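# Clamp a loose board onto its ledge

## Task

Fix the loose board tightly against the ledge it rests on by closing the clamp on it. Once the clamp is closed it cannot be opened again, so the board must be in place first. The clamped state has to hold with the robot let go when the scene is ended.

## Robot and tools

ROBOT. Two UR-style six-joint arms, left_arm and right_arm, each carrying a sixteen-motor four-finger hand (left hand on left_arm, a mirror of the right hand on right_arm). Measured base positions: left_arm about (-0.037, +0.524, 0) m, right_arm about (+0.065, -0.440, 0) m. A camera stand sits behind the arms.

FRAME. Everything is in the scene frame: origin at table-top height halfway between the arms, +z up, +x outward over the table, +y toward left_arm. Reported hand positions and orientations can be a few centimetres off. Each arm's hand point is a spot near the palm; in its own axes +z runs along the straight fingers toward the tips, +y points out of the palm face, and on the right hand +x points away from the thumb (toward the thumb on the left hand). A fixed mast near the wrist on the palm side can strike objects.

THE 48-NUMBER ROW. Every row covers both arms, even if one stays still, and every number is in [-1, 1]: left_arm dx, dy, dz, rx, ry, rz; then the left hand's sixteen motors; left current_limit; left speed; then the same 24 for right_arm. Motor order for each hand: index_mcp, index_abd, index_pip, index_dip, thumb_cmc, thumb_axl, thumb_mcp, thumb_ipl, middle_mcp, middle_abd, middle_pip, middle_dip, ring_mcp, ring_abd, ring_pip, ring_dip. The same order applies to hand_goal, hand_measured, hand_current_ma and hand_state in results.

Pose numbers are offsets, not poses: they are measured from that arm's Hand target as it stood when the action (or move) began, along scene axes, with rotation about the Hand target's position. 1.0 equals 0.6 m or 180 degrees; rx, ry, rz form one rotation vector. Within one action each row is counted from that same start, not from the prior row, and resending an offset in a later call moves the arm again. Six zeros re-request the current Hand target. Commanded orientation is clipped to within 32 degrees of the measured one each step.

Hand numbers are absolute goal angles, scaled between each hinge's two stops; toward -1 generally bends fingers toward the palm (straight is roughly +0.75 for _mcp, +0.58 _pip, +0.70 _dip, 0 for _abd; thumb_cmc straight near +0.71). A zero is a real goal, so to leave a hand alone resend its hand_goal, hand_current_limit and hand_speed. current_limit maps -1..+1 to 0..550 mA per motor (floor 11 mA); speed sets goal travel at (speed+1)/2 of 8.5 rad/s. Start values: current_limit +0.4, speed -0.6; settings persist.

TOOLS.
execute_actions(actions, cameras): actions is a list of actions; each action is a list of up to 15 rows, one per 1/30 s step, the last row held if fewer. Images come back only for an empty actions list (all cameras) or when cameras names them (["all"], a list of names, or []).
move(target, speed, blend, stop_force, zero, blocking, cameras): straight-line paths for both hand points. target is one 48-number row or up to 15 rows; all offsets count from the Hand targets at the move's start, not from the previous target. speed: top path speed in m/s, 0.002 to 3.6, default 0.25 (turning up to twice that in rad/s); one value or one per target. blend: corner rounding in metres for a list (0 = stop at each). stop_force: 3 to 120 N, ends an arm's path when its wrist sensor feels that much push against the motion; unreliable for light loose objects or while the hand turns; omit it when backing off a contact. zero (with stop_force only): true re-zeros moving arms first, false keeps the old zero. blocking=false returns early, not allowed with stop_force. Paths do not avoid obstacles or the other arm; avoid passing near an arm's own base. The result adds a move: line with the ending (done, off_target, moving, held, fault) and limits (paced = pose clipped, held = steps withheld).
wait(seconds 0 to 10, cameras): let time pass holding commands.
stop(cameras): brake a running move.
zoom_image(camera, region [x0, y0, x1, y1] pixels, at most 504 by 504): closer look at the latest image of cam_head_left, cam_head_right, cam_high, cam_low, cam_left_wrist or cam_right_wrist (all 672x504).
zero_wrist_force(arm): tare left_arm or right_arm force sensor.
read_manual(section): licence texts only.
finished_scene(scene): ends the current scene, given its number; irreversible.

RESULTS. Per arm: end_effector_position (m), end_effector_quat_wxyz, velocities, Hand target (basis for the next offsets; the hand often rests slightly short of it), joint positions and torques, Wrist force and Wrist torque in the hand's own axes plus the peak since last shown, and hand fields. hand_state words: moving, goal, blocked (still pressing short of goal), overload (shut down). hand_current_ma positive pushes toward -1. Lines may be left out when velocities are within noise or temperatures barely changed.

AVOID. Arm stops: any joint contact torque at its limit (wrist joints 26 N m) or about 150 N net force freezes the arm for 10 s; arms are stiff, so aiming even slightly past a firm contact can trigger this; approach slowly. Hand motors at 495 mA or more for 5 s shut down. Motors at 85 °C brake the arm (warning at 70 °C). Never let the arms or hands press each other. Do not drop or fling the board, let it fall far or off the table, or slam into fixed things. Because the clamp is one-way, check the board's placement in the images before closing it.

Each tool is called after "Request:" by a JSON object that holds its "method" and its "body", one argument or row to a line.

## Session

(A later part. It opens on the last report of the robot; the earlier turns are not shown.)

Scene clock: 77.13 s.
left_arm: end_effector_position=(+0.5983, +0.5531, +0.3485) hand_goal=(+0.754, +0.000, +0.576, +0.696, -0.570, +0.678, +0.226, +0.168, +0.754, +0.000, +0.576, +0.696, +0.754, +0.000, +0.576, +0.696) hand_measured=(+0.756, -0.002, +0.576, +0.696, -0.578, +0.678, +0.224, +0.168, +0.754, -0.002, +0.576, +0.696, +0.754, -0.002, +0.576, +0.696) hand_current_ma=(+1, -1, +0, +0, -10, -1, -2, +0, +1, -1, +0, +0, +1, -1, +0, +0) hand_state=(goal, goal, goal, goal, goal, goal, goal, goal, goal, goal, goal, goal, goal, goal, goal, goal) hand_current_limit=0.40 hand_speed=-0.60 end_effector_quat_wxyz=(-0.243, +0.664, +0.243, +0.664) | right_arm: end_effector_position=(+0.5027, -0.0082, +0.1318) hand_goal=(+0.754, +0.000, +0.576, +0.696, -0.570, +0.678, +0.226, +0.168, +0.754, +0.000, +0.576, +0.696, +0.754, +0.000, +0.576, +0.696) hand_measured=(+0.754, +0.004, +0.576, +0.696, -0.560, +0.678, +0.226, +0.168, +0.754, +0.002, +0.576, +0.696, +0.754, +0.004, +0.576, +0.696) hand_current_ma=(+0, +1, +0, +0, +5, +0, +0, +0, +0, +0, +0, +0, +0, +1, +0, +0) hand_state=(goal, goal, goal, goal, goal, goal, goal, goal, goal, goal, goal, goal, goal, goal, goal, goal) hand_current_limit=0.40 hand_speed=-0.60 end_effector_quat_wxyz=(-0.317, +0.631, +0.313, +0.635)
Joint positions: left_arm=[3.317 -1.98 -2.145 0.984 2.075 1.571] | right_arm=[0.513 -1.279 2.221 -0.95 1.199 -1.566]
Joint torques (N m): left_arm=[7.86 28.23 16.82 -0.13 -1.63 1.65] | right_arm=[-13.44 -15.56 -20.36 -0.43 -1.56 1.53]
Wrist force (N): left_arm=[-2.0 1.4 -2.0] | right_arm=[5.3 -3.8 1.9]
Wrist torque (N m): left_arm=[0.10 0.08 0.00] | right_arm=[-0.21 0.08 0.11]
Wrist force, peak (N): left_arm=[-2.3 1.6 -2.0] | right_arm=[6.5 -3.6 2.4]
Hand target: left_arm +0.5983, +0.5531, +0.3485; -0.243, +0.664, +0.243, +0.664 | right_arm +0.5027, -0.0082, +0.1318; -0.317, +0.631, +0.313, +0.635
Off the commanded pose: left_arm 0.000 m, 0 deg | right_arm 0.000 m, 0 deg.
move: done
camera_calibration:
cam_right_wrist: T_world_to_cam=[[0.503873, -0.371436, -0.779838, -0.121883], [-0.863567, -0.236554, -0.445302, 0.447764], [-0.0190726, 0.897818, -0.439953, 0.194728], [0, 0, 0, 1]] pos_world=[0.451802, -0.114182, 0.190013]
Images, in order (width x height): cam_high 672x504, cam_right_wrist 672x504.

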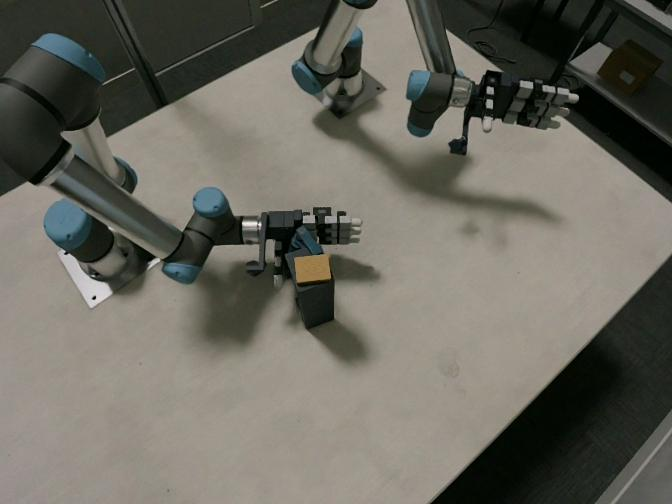

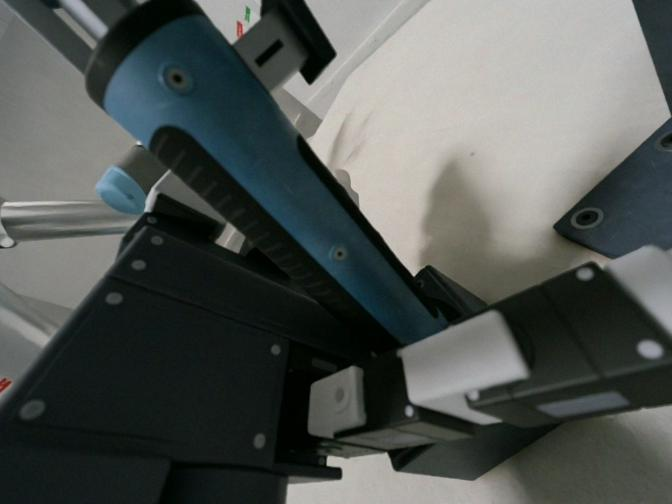

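Request:
{"method": "zoom_image", "body": {
  "camera": "cam_high",
  "region": [230, 180, 370, 340]
}}

Request:
{"method": "move", "body": {
  "target": [0,0,0,0,0,0,0.754,0,0.576,0.696,-0.571,0.678,0.226,0.168,0.754,0,0.576,0.696,0.754,0,0.576,0.696,0.4,-0.6,-0.0266,0.02,0,0,0,0,0.754,0,0.576,0.696,-0.571,0.678,0.226,0.168,0.754,0,0.576,0.696,0.754,0,0.576,0.696,0.4,-0.6],
  "speed": 0.03,
  "cameras": ["all"]
}}

Request:
{"method": "zoom_image", "body": {
  "camera": "cam_high",
  "region": [230, 180, 370, 340]
}}

Request:
{"method": "zoom_image", "body": {
  "camera": "cam_head_left",
  "region": [230, 160, 350, 310]
}}

Request:
{"method": "zoom_image", "body": {
  "camera": "cam_head_right",
  "region": [230, 160, 350, 310]
}}

Request:
{"method": "zoom_image", "body": {
  "camera": "cam_low",
  "region": [240, 80, 400, 300]
}}

Scaled by 3.150 from the camera's 672x504 image, which has a finer 960x720 frame.

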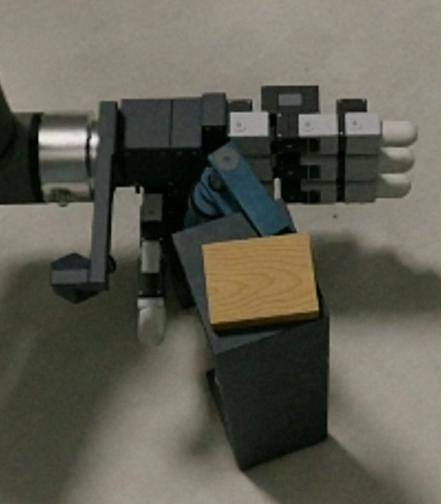

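Scene clock: 78.93 s.
left_arm: end_effector_position=(+0.5983, +0.5531, +0.3485) hand_goal=(+0.754, +0.000, +0.576, +0.696, -0.570, +0.678, +0.226, +0.168, +0.754, +0.000, +0.576, +0.696, +0.754, +0.000, +0.576, +0.696) hand_measured=(+0.756, -0.002, +0.576, +0.696, -0.578, +0.678, +0.224, +0.168, +0.754, -0.002, +0.576, +0.696, +0.754, -0.002, +0.576, +0.696) hand_current_ma=(+1, -1, +0, +0, -10, -1, -2, +0, +1, -1, +0, +0, +1, -1, +0, +0) hand_state=(goal, goal, goal, goal, goal, goal, goal, goal, goal, goal, goal, goal, goal, goal, goal, goal) hand_current_limit=0.40 hand_speed=-0.60 end_effector_quat_wxyz=(-0.243, +0.664, +0.243, +0.664) | right_arm: end_effector_position=(+0.4868, +0.0037, +0.1318) hand_goal=(+0.754, +0.000, +0.576, +0.696, -0.570, +0.678, +0.226, +0.168, +0.754, +0.000, +0.576, +0.696, +0.754, +0.000, +0.576, +0.696) hand_measured=(+0.754, +0.004, +0.576, +0.696, -0.560, +0.678, +0.226, +0.168, +0.754, +0.002, +0.576, +0.696, +0.754, +0.004, +0.576, +0.696) hand_current_ma=(+0, +1, +0, +0, +5, +0, +0, +0, +0, +0, +0, +0, +0, +1, +0, +0) hand_state=(goal, goal, goal, goal, goal, goal, goal, goal, goal, goal, goal, goal, goal, goal, goal, goal) hand_current_limit=0.40 hand_speed=-0.60 end_effector_quat_wxyz=(-0.317, +0.631, +0.313, +0.635)
Joint positions: left_arm=[3.317 -1.98 -2.145 0.984 2.075 1.571] | right_arm=[0.566 -1.279 2.22 -0.949 1.252 -1.566]
Joint torques (N m): left_arm=[7.32 28.91 16.62 -0.13 -1.69 1.7] | right_arm=[14.65 -18.66 -23.54 -0.39 1.75 -1.5]
Wrist force (N): left_arm=[-2.2 1.4 -1.9] | right_arm=[2.9 -0.8 2.8]
Wrist torque (N m): left_arm=[0.09 0.10 -0.01] | right_arm=[-0.12 0.26 -0.07]
Wrist force, peak (N): left_arm=[-2.2 1.6 -2.2] | right_arm=[6.1 -4.1 2.2]
Hand target: left_arm +0.5983, +0.5531, +0.3485; -0.243, +0.664, +0.243, +0.664 | right_arm +0.4867, +0.0038, +0.1318; -0.317, +0.631, +0.313, +0.635
Off the commanded pose: left_arm 0.000 m, 0 deg | right_arm 0.000 m, 0 deg.
move: done
camera_calibration:
cam_left_wrist: T_world_to_cam=[[-0.434107, 0.476917, -0.764265, 0.227069], [-0.879945, -0.0427286, 0.47315, 0.344806], [0.192997, 0.877909, 0.438209, -0.622623], [0, 0, 0, 1]] pos_world=[0.522147, 0.453047, 0.283236]
cam_right_wrist: T_world_to_cam=[[0.503872, -0.371403, -0.779854, -0.109407], [-0.863568, -0.236533, -0.445313, 0.436877], [-0.0190706, 0.897837, -0.439914, 0.183645], [0, 0, 0, 1]] pos_world=[0.435902, -0.102181, 0.190013]

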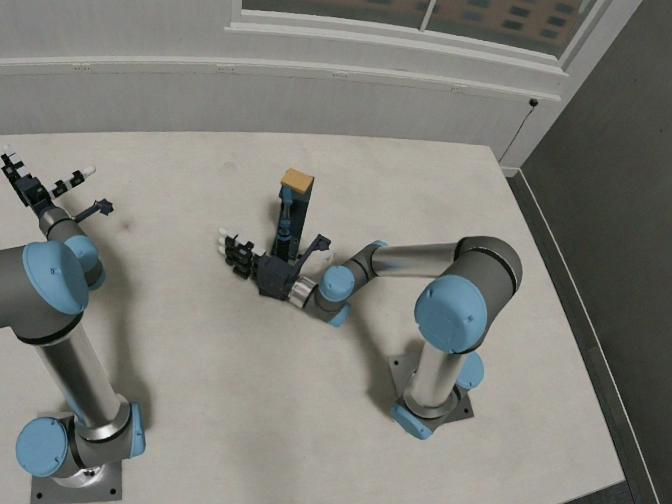

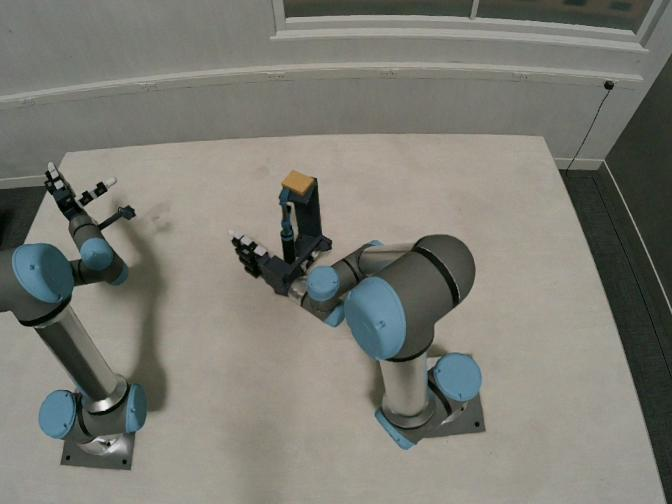

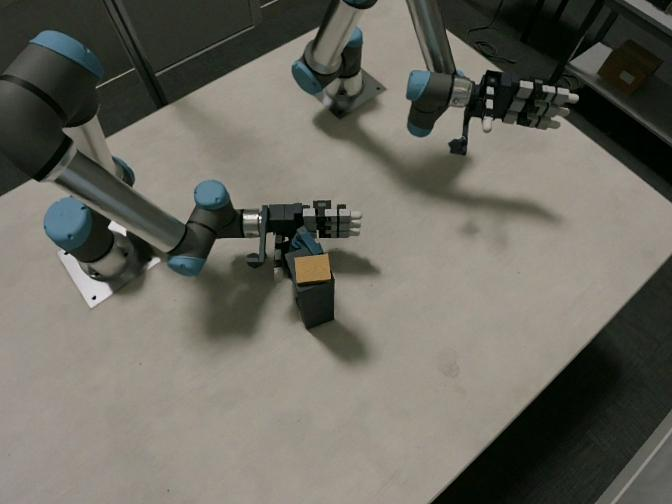

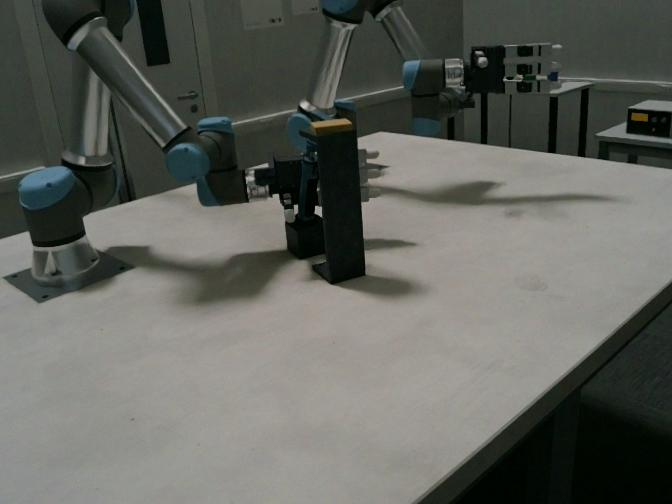

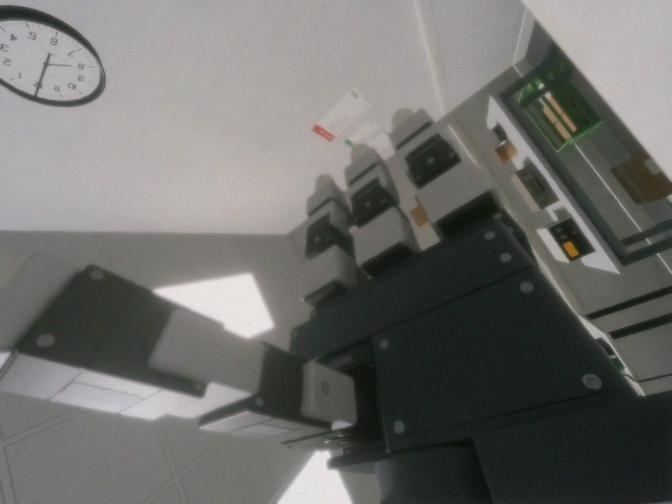

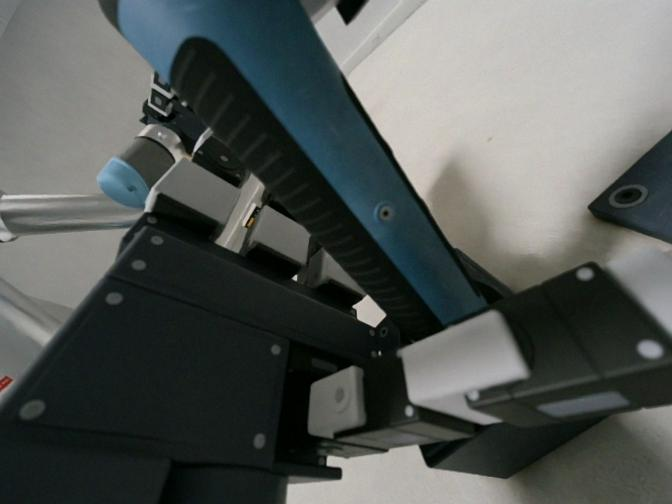

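Scaled by 3.150 from the camera's 672x504 image, which has a finer 960x720 frame.

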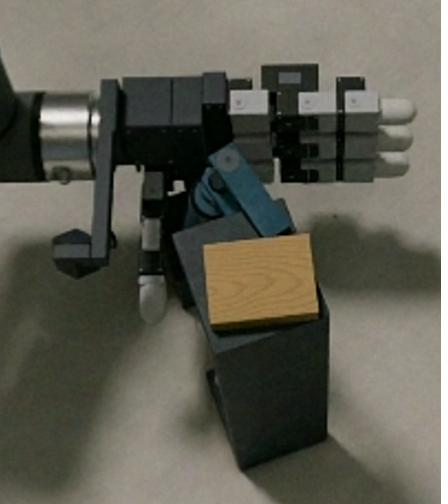

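Scaled by 3.360 from the camera's 672x504 image, which has a finer 960x720 frame.

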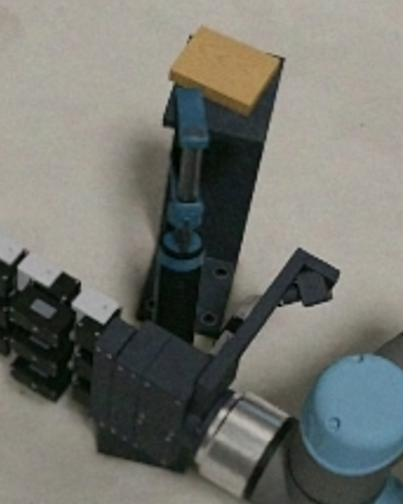

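Scaled by 3.360 from the camera's 672x504 image, which has a finer 960x720 frame.

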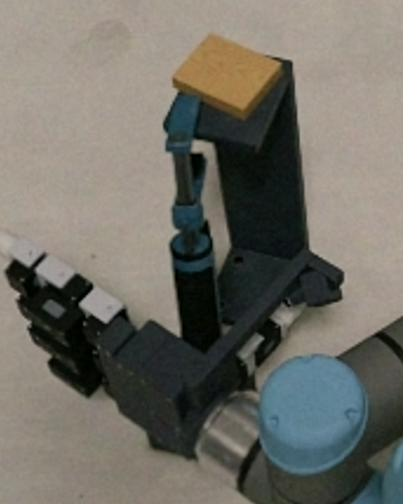

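Scaled by 2.291 from the camera's 672x504 image, which has a finer 960x720 frame.

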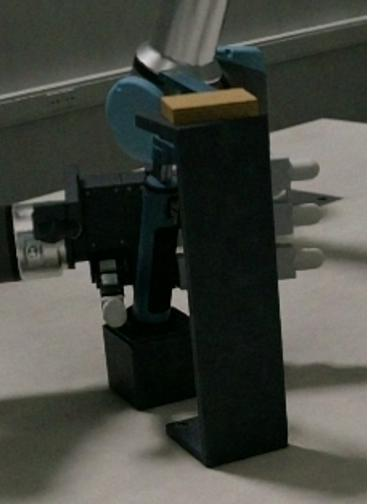

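Request:
{"method": "move", "body": {
  "target": [0,0,0,0,0,0,0.754,0,0.576,0.696,-0.571,0.678,0.226,0.168,0.754,0,0.576,0.696,0.754,0,0.576,0.696,0.4,-0.6,0,0,0,0,0,0,-0.068,0,-0.299,0.261,-0.571,0.678,0.226,0.168,-0.068,0,-0.299,0.261,0.754,0,0.576,0.696,0,-0.75],
  "speed": 0.03,
  "cameras": ["cam_right_wrist","cam_low","cam_head_left"]
}}

Request:
{"method": "zoom_image", "body": {
  "camera": "cam_low",
  "region": [240, 80, 400, 300]
}}

Scene clock: 82.13 s.
left_arm: end_effector_position=(+0.5983, +0.5531, +0.3485) hand_goal=(+0.754, +0.000, +0.576, +0.696, -0.570, +0.678, +0.226, +0.168, +0.754, +0.000, +0.576, +0.696, +0.754, +0.000, +0.576, +0.696) hand_measured=(+0.756, -0.002, +0.576, +0.696, -0.578, +0.678, +0.224, +0.168, +0.754, -0.002, +0.576, +0.696, +0.754, -0.002, +0.576, +0.696) hand_current_ma=(+1, -1, +0, +0, -10, -1, -2, +0, +1, -1, +0, +0, +1, -1, +0, +0) hand_state=(goal, goal, goal, goal, goal, goal, goal, goal, goal, goal, goal, goal, goal, goal, goal, goal) hand_current_limit=0.40 hand_speed=-0.60 end_effector_quat_wxyz=(-0.243, +0.664, +0.243, +0.664) | right_arm: end_effector_position=(+0.4867, +0.0038, +0.1318) hand_goal=(-0.068, +0.000, -0.298, +0.262, -0.570, +0.678, +0.226, +0.168, -0.068, +0.000, -0.298, +0.262, +0.754, +0.000, +0.576, +0.696) hand_measured=(-0.066, +0.004, -0.296, +0.266, -0.560, +0.678, +0.226, +0.168, -0.062, +0.004, -0.292, +0.266, +0.754, +0.004, +0.576, +0.696) hand_current_ma=(+1, +1, +1, +1, +5, +0, +0, +0, +2, +1, +2, +1, +0, +1, +0, +0) hand_state=(goal, goal, goal, goal, goal, goal, goal, goal, goal, goal, goal, goal, goal, goal, goal, goal) hand_current_limit=0.00 hand_speed=-0.75 end_effector_quat_wxyz=(-0.317, +0.631, +0.313, +0.635)
Joint positions: left_arm=[3.317 -1.98 -2.145 0.984 2.075 1.571] | right_arm=[0.566 -1.279 2.22 -0.949 1.252 -1.566]
Joint torques (N m): left_arm=[8.05 29.5 15.51 -0.2 -1.69 1.65] | right_arm=[13.93 -16.72 -22.33 -0.69 1.64 -1.45]
Wrist force (N): left_arm=[-1.8 1.3 -1.9] | right_arm=[3.2 -0.7 3.0]
Wrist torque (N m): left_arm=[0.08 0.07 0.01] | right_arm=[-0.12 0.31 0.05]
Wrist force, peak (N): left_arm=[-2.2 1.6 -2.1] | right_arm=[3.3 -1.0 3.0]
Hand target: left_arm +0.5983, +0.5531, +0.3485; -0.243, +0.664, +0.243, +0.664 | right_arm +0.4867, +0.0038, +0.1318; -0.317, +0.631, +0.313, +0.635
Off the commanded pose: left_arm 0.000 m, 0 deg | right_arm 0.000 m, 0 deg.
move: done
camera_calibration:
cam_right_wrist: T_world_to_cam=[[0.503872, -0.371403, -0.779854, -0.109407], [-0.863568, -0.236533, -0.445313, 0.436877], [-0.0190706, 0.897837, -0.439914, 0.183645], [0, 0, 0, 1]] pos_world=[0.435902, -0.102181, 0.190013]
Images, in order (width x height): cam_head_left 672x504, cam_low 672x504, cam_right_wrist 672x504.

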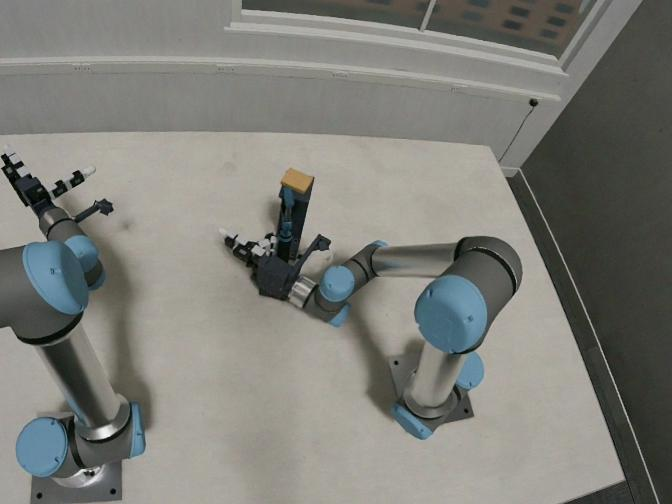

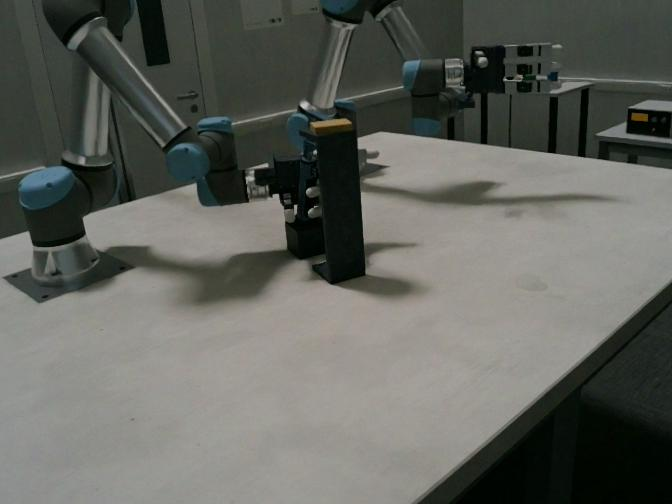

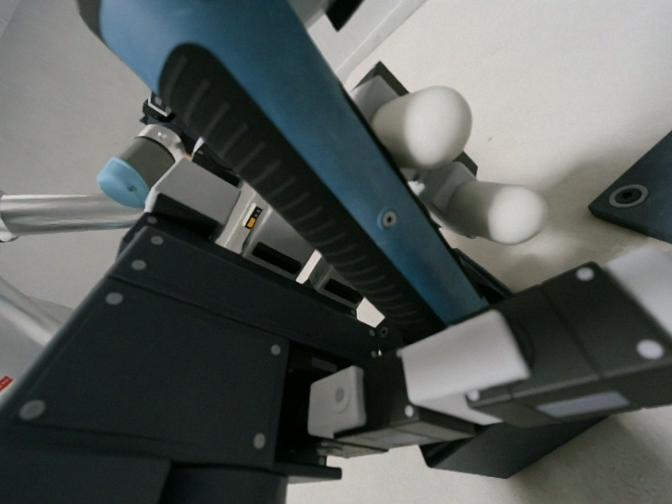

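Scaled by 2.291 from the camera's 672x504 image, which has a finer 960x720 frame.

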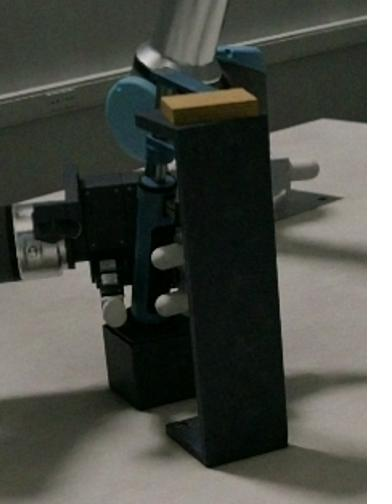

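Request:
{"method": "move", "body": {
  "target": [0,0,0,0,0,0,0.754,0,0.576,0.696,-0.571,0.678,0.226,0.168,0.754,0,0.576,0.696,0.754,0,0.576,0.696,0.4,-0.6,0,0,0,0,0,0,-0.274,0,-0.445,0.261,-0.571,0.678,0.226,0.168,-0.274,0,-0.445,0.261,0.754,0,0.576,0.696,0,-0.85],
  "speed": 0.03,
  "cameras": ["all"]
}}

Request:
{"method": "zoom_image", "body": {
  "camera": "cam_low",
  "region": [240, 80, 400, 300]
}}

Request:
{"method": "zoom_image", "body": {
  "camera": "cam_high",
  "region": [230, 180, 370, 340]
}}

Request:
{"method": "zoom_image", "body": {
  "camera": "cam_head_right",
  "region": [230, 160, 350, 310]
}}

Scene clock: 83.53 s.
left_arm: end_effector_position=(+0.5983, +0.5531, +0.3485) hand_goal=(+0.754, +0.000, +0.576, +0.696, -0.570, +0.678, +0.226, +0.168, +0.754, +0.000, +0.576, +0.696, +0.754, +0.000, +0.576, +0.696) hand_measured=(+0.756, -0.002, +0.576, +0.696, -0.578, +0.678, +0.224, +0.168, +0.754, -0.002, +0.576, +0.696, +0.754, -0.002, +0.576, +0.696) hand_current_ma=(+1, -1, +0, +0, -10, -1, -2, +0, +1, -1, +0, +0, +1, -1, +0, +0) hand_state=(goal, goal, goal, goal, goal, goal, goal, goal, goal, goal, goal, goal, goal, goal, goal, goal) hand_current_limit=0.40 hand_speed=-0.60 end_effector_quat_wxyz=(-0.243, +0.664, +0.243, +0.664) | right_arm: end_effector_position=(+0.4867, +0.0038, +0.1318) hand_goal=(-0.274, +0.000, -0.444, +0.262, -0.570, +0.678, +0.226, +0.168, -0.274, +0.000, -0.444, +0.262, +0.754, +0.000, +0.576, +0.696) hand_measured=(-0.266, +0.004, -0.436, +0.266, -0.560, +0.678, +0.226, +0.168, -0.270, +0.004, -0.442, +0.266, +0.754, +0.004, +0.576, +0.696) hand_current_ma=(+2, +1, +2, +1, +5, +0, +0, +0, +1, +1, +1, +1, +0, +1, +0, +0) hand_state=(moving, goal, moving, goal, goal, goal, goal, goal, moving, goal, goal, goal, goal, goal, goal, goal) hand_current_limit=0.00 hand_speed=-0.85 end_effector_quat_wxyz=(-0.317, +0.631, +0.313, +0.635)
Joint positions: left_arm=[3.317 -1.98 -2.145 0.984 2.075 1.571] | right_arm=[0.566 -1.279 2.22 -0.949 1.252 -1.566]
Joint torques (N m): left_arm=[7.69 30.38 15.61 -0.16 -1.63 1.71] | right_arm=[10.09 -19.48 -16.52 -0.58 0.48 -0.79]
Wrist force (N): left_arm=[-1.9 1.3 -2.1] | right_arm=[3.2 -0.5 2.7]
Wrist torque (N m): left_arm=[0.10 0.07 0.00] | right_arm=[-0.10 0.34 0.06]
Wrist force, peak (N): left_arm=[-2.2 1.5 -2.1] | right_arm=[3.5 -0.3 3.8]
Hand target: left_arm +0.5983, +0.5531, +0.3485; -0.243, +0.664, +0.243, +0.664 | right_arm +0.4867, +0.0038, +0.1318; -0.317, +0.631, +0.313, +0.635
Off the commanded pose: left_arm 0.000 m, 0 deg | right_arm 0.000 m, 0 deg.
move: done
camera_calibration:
cam_left_wrist: T_world_to_cam=[[-0.434107, 0.476917, -0.764265, 0.227069], [-0.879945, -0.0427286, 0.47315, 0.344806], [0.192997, 0.877909, 0.438209, -0.622623], [0, 0, 0, 1]] pos_world=[0.522147, 0.453047, 0.283236]
cam_right_wrist: T_world_to_cam=[[0.503916, -0.371391, -0.779831, -0.109429], [-0.863542, -0.236551, -0.445352, 0.436871], [-0.01907, 0.897837, -0.439914, 0.183644], [0, 0, 0, 1]] pos_world=[0.435902, -0.102181, 0.190013]

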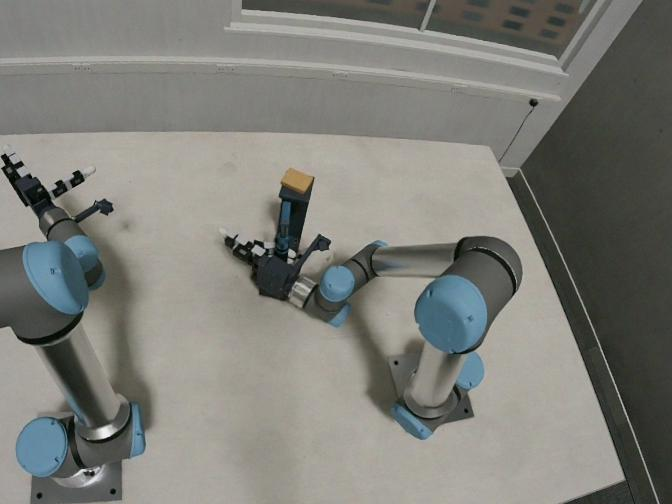

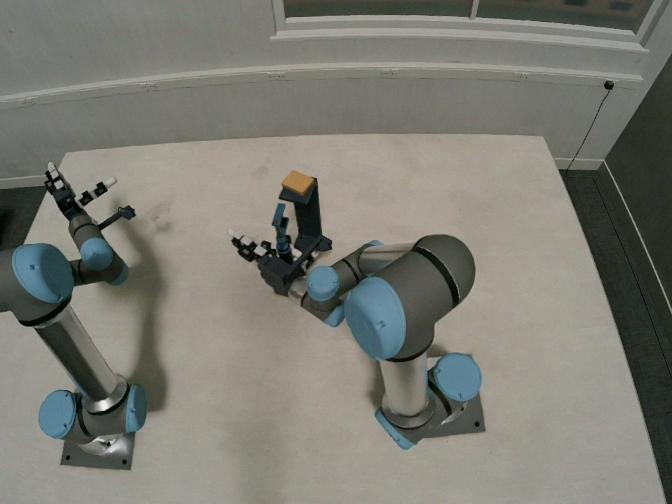

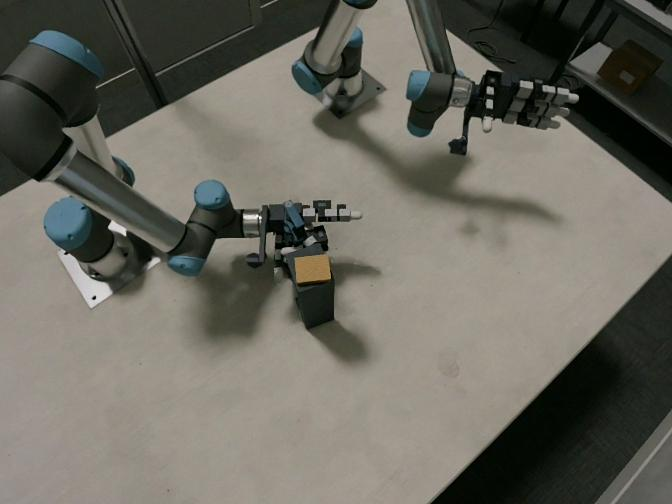

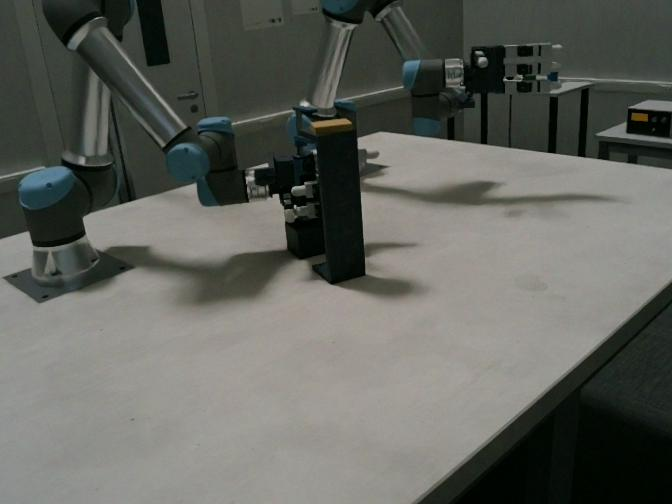

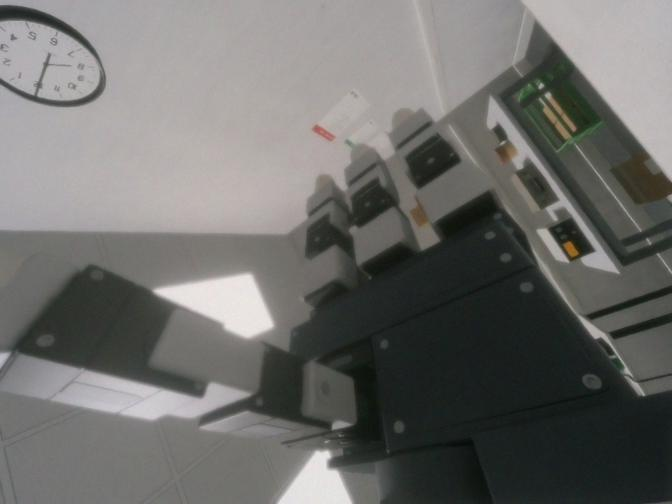

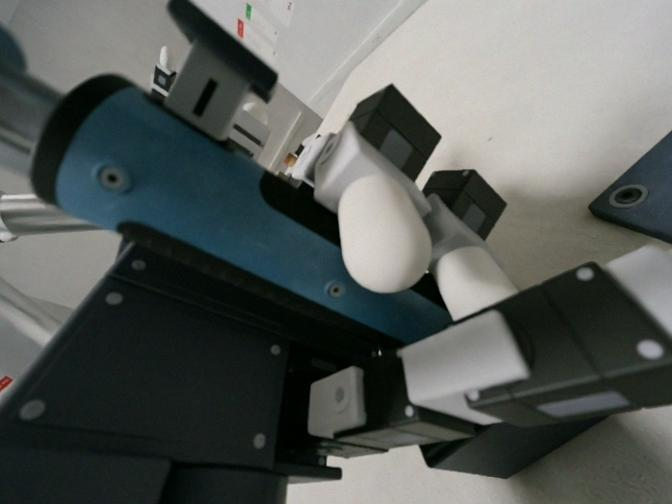

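Scaled by 2.291 from the camera's 672x504 image, which has a finer 960x720 frame.

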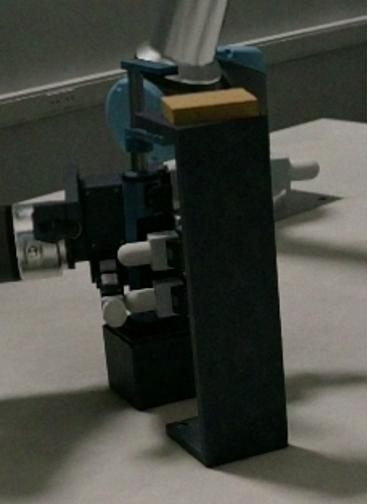

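Scaled by 3.150 from the camera's 672x504 image, which has a finer 960x720 frame.

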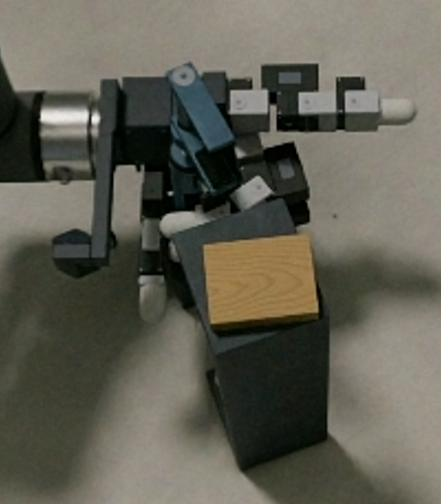

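Scaled by 3.360 from the camera's 672x504 image, which has a finer 960x720 frame.

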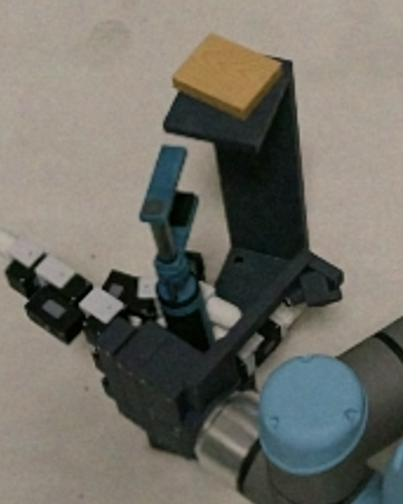

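Request:
{"method": "move", "body": {
  "target": [0,0,0,0,0,0,0.754,0,0.576,0.696,-0.571,0.678,0.226,0.168,0.754,0,0.576,0.696,0.754,0,0.576,0.696,0.4,-0.6,0,0,0,0,0,0,-0.548,0,-0.664,0.043,-0.571,0.678,0.226,0.168,-0.548,0,-0.664,0.043,0.754,0,0.576,0.696,0.2,-0.85],
  "speed": 0.03,
  "cameras": ["cam_right_wrist","cam_low","cam_head_left"]
}}

Request:
{"method": "zoom_image", "body": {
  "camera": "cam_low",
  "region": [240, 80, 400, 300]
}}

Scene clock: 84.87 s.
left_arm: end_effector_position=(+0.5983, +0.5531, +0.3485) hand_goal=(+0.754, +0.000, +0.576, +0.696, -0.570, +0.678, +0.226, +0.168, +0.754, +0.000, +0.576, +0.696, +0.754, +0.000, +0.576, +0.696) hand_measured=(+0.756, -0.002, +0.576, +0.696, -0.578, +0.678, +0.224, +0.168, +0.754, -0.002, +0.576, +0.696, +0.754, -0.002, +0.576, +0.696) hand_current_ma=(+1, -1, +0, +0, -10, -1, -2, +0, +1, -1, +0, +0, +1, -1, +0, +0) hand_state=(goal, goal, goal, goal, goal, goal, goal, goal, goal, goal, goal, goal, goal, goal, goal, goal) hand_current_limit=0.40 hand_speed=-0.60 end_effector_quat_wxyz=(-0.243, +0.664, +0.243, +0.664) | right_arm: end_effector_position=(+0.4867, +0.0038, +0.1318) hand_goal=(-0.548, +0.000, -0.664, +0.044, -0.570, +0.678, +0.226, +0.168, -0.548, +0.000, -0.664, +0.044, +0.754, +0.000, +0.576, +0.696) hand_measured=(-0.294, +0.004, -0.512, +0.156, -0.558, +0.678, +0.228, +0.166, -0.352, +0.002, -0.520, +0.142, +0.754, +0.004, +0.576, +0.696) hand_current_ma=(+330, +1, +330, +265, +7, +0, +1, -1, +330, +0, +330, +215, +0, +1, +0, +0) hand_state=(blocked, goal, blocked, blocked, goal, goal, goal, goal, blocked, goal, blocked, blocked, goal, goal, goal, goal) hand_current_limit=0.20 hand_speed=-0.85 end_effector_quat_wxyz=(-0.317, +0.631, +0.313, +0.635)
Joint positions: left_arm=[3.317 -1.98 -2.145 0.984 2.075 1.571] | right_arm=[0.566 -1.279 2.22 -0.949 1.252 -1.566]
Joint torques (N m): left_arm=[7.95 30.48 15.7 -0.04 -1.62 1.51] | right_arm=[1.73 -18.85 -13.25 -0.93 -0.45 -0.14]
Wrist force (N): left_arm=[-2.2 1.4 -1.9] | right_arm=[0.5 -0.2 2.5]
Wrist torque (N m): left_arm=[0.09 0.09 0.00] | right_arm=[-0.07 0.45 -0.07]
Wrist force, peak (N): left_arm=[-2.2 1.5 -2.1] | right_arm=[4.8 1.2 3.2]
Hand target: left_arm +0.5983, +0.5531, +0.3485; -0.243, +0.664, +0.243, +0.664 | right_arm +0.4867, +0.0038, +0.1318; -0.317, +0.631, +0.313, +0.635
Off the commanded pose: left_arm 0.000 m, 0 deg | right_arm 0.000 m, 0 deg.
move: done
camera_calibration:
cam_right_wrist: T_world_to_cam=[[0.503917, -0.371424, -0.779815, -0.109436], [-0.863541, -0.236572, -0.445342, 0.436867], [-0.0190721, 0.897818, -0.439953, 0.183651], [0, 0, 0, 1]] pos_world=[0.435902, -0.102182, 0.190013]
Images, in order (width x height): cam_head_left 672x504, cam_low 672x504, cam_right_wrist 672x504.

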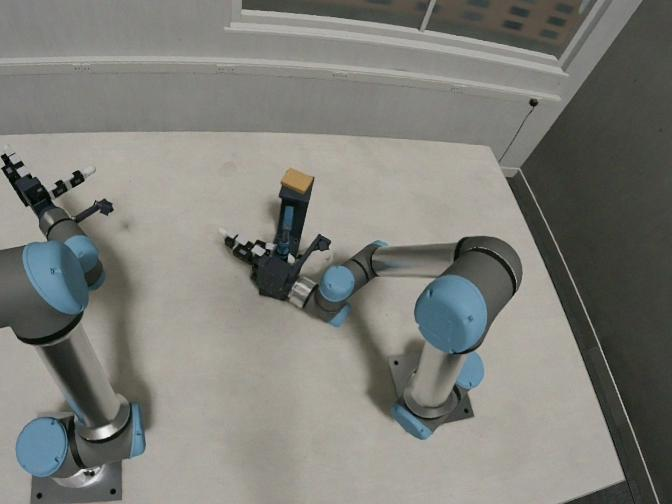

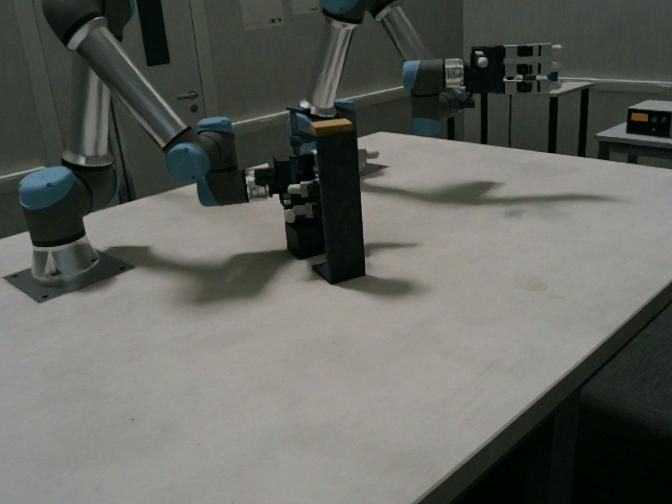

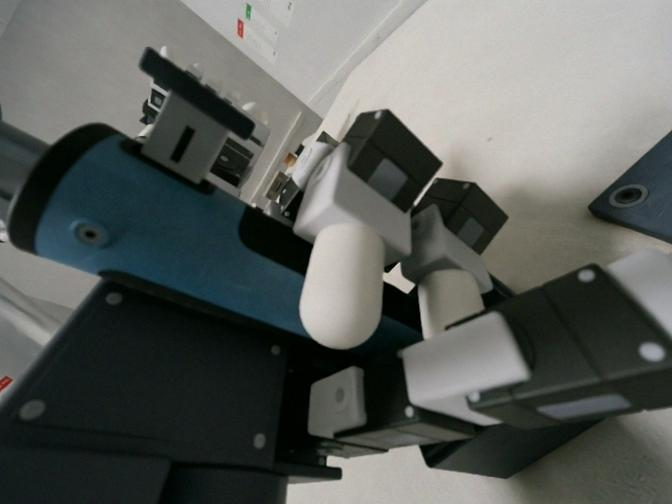

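Scaled by 2.291 from the camera's 672x504 image, which has a finer 960x720 frame.

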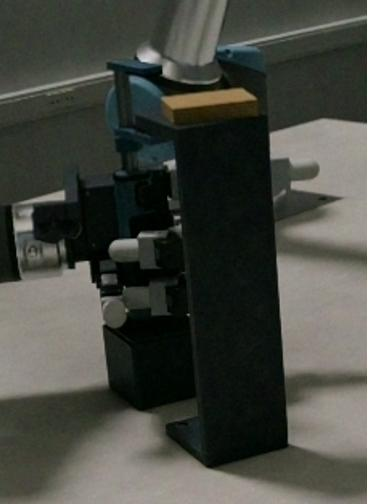

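Request:
{"method": "move", "body": {
  "target": [0,0,0,0,0,0,0.754,0,0.576,0.696,-0.571,0.678,0.226,0.168,0.754,0,0.576,0.696,0.754,0,0.576,0.696,0.4,-0.6,0,0,0.033,0,0,0,-0.548,0,-0.664,0.043,-0.571,0.678,0.226,0.168,-0.548,0,-0.664,0.043,0.754,0,0.576,0.696,0.2,-0.85],
  "speed": 0.03,
  "cameras": ["cam_right_wrist","cam_low","cam_head_left","cam_high"]
}}

Request:
{"method": "zoom_image", "body": {
  "camera": "cam_low",
  "region": [240, 80, 400, 300]
}}

Request:
{"method": "zoom_image", "body": {
  "camera": "cam_high",
  "region": [230, 180, 370, 340]
}}

Scene clock: 86.53 s.
left_arm: end_effector_position=(+0.5983, +0.5531, +0.3485) hand_goal=(+0.754, +0.000, +0.576, +0.696, -0.570, +0.678, +0.226, +0.168, +0.754, +0.000, +0.576, +0.696, +0.754, +0.000, +0.576, +0.696) hand_measured=(+0.756, -0.002, +0.576, +0.696, -0.578, +0.678, +0.224, +0.168, +0.754, -0.002, +0.576, +0.696, +0.754, -0.002, +0.576, +0.696) hand_current_ma=(+1, -1, +0, +0, -10, -1, -2, +0, +1, -1, +0, +0, +1, -1, +0, +0) hand_state=(goal, goal, goal, goal, goal, goal, goal, goal, goal, goal, goal, goal, goal, goal, goal, goal) hand_current_limit=0.40 hand_speed=-0.60 end_effector_quat_wxyz=(-0.243, +0.664, +0.243, +0.664) | right_arm: end_effector_position=(+0.4867, +0.0038, +0.1515) hand_goal=(-0.548, +0.000, -0.664, +0.044, -0.570, +0.678, +0.226, +0.168, -0.548, +0.000, -0.664, +0.044, +0.754, +0.000, +0.576, +0.696) hand_measured=(-0.294, +0.004, -0.512, +0.156, -0.558, +0.678, +0.228, +0.166, -0.352, +0.002, -0.520, +0.142, +0.754, +0.004, +0.576, +0.696) hand_current_ma=(+330, +1, +330, +265, +7, +0, +1, -1, +330, +0, +330, +215, +0, +1, +0, +0) hand_state=(blocked, goal, blocked, blocked, goal, goal, goal, goal, blocked, goal, blocked, blocked, goal, goal, goal, goal) hand_current_limit=0.20 hand_speed=-0.85 end_effector_quat_wxyz=(-0.317, +0.631, +0.313, +0.635) end_effector_velocity=(+0.000, +0.000, -0.001) end_effector_angular_velocity=(-0.002, +0.003, +0.002)
Joint positions: left_arm=[3.317 -1.98 -2.145 0.984 2.075 1.571] | right_arm=[0.566 -1.324 2.205 -0.889 1.252 -1.566]
Joint velocities: left_arm=[within noise] | right_arm=[0 0 0 0.005 -0.002 0]
Joint torques (N m): left_arm=[7.7 30.67 14.57 -0.03 -1.52 1.57] | right_arm=[-5.98 -30.89 -24.24 -0.71 -0.74 0.79]
Wrist force (N): left_arm=[-1.9 1.3 -2.0] | right_arm=[-0.3 -0.7 2.6]
Wrist torque (N m): left_arm=[0.08 0.06 0.02] | right_arm=[-0.09 0.56 -0.08]
Wrist force, peak (N): left_arm=[-2.3 1.4 -2.1] | right_arm=[1.8 -0.7 2.9]
Hand target: left_arm +0.5983, +0.5531, +0.3485; -0.243, +0.664, +0.243, +0.664 | right_arm +0.4867, +0.0038, +0.1516; -0.317, +0.631, +0.313, +0.635
Off the commanded pose: left_arm 0.000 m, 0 deg | right_arm 0.000 m, 0 deg.
move: done
camera_calibration:
cam_right_wrist: T_world_to_cam=[[0.503872, -0.371403, -0.779854, -0.0940441], [-0.863568, -0.236533, -0.445313, 0.44565], [-0.0190706, 0.897837, -0.439914, 0.192311], [0, 0, 0, 1]] pos_world=[0.435902, -0.102181, 0.209713]
Images, in order (width x height): cam_head_left 672x504, cam_high 672x504, cam_low 672x504, cam_right_wrist 672x504.

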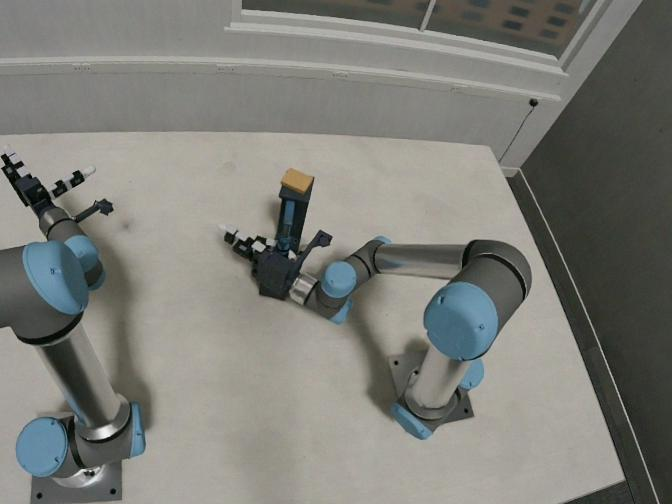

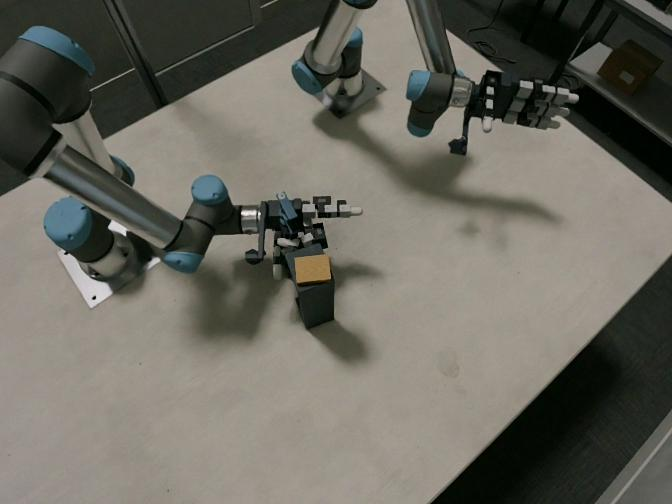

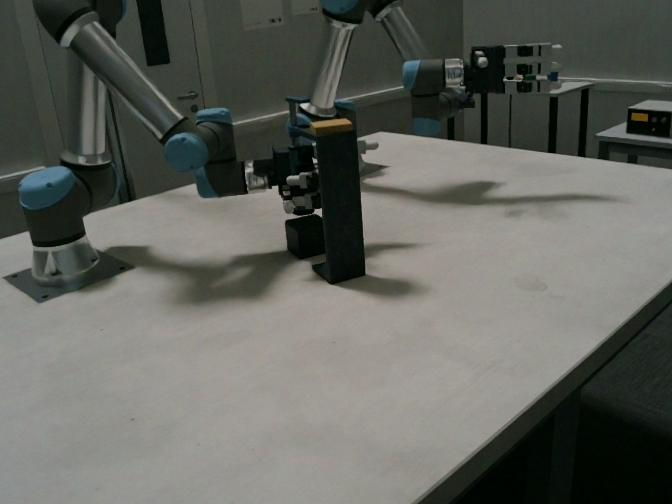

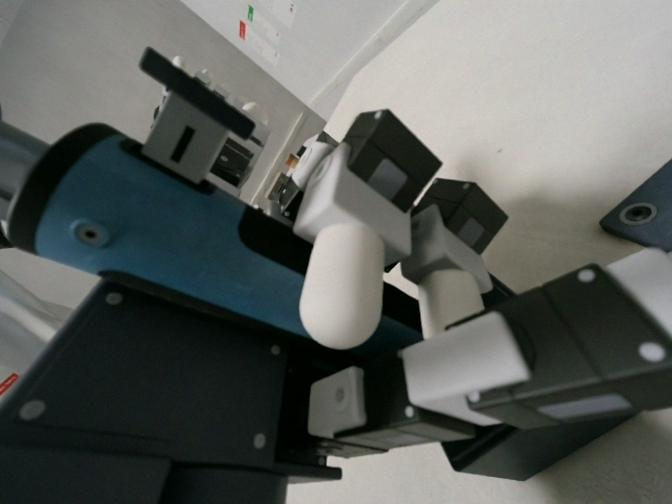

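Scaled by 2.291 from the camera's 672x504 image, which has a finer 960x720 frame.

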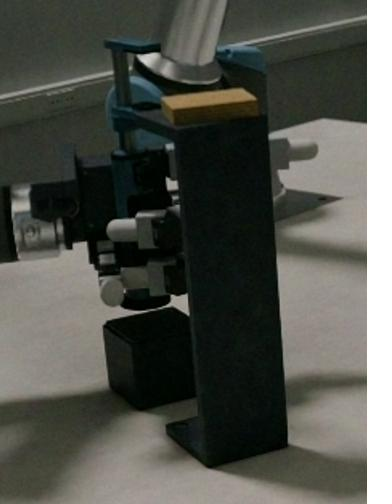

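Scaled by 3.150 from the camera's 672x504 image, which has a finer 960x720 frame.

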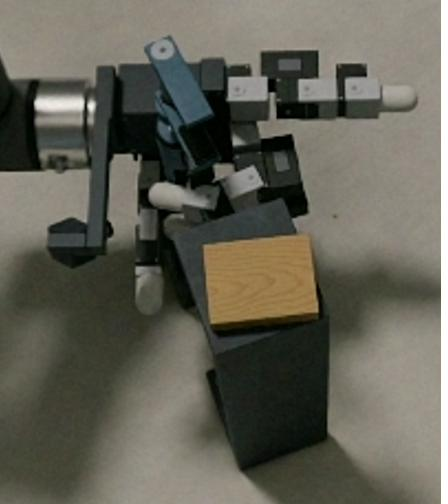

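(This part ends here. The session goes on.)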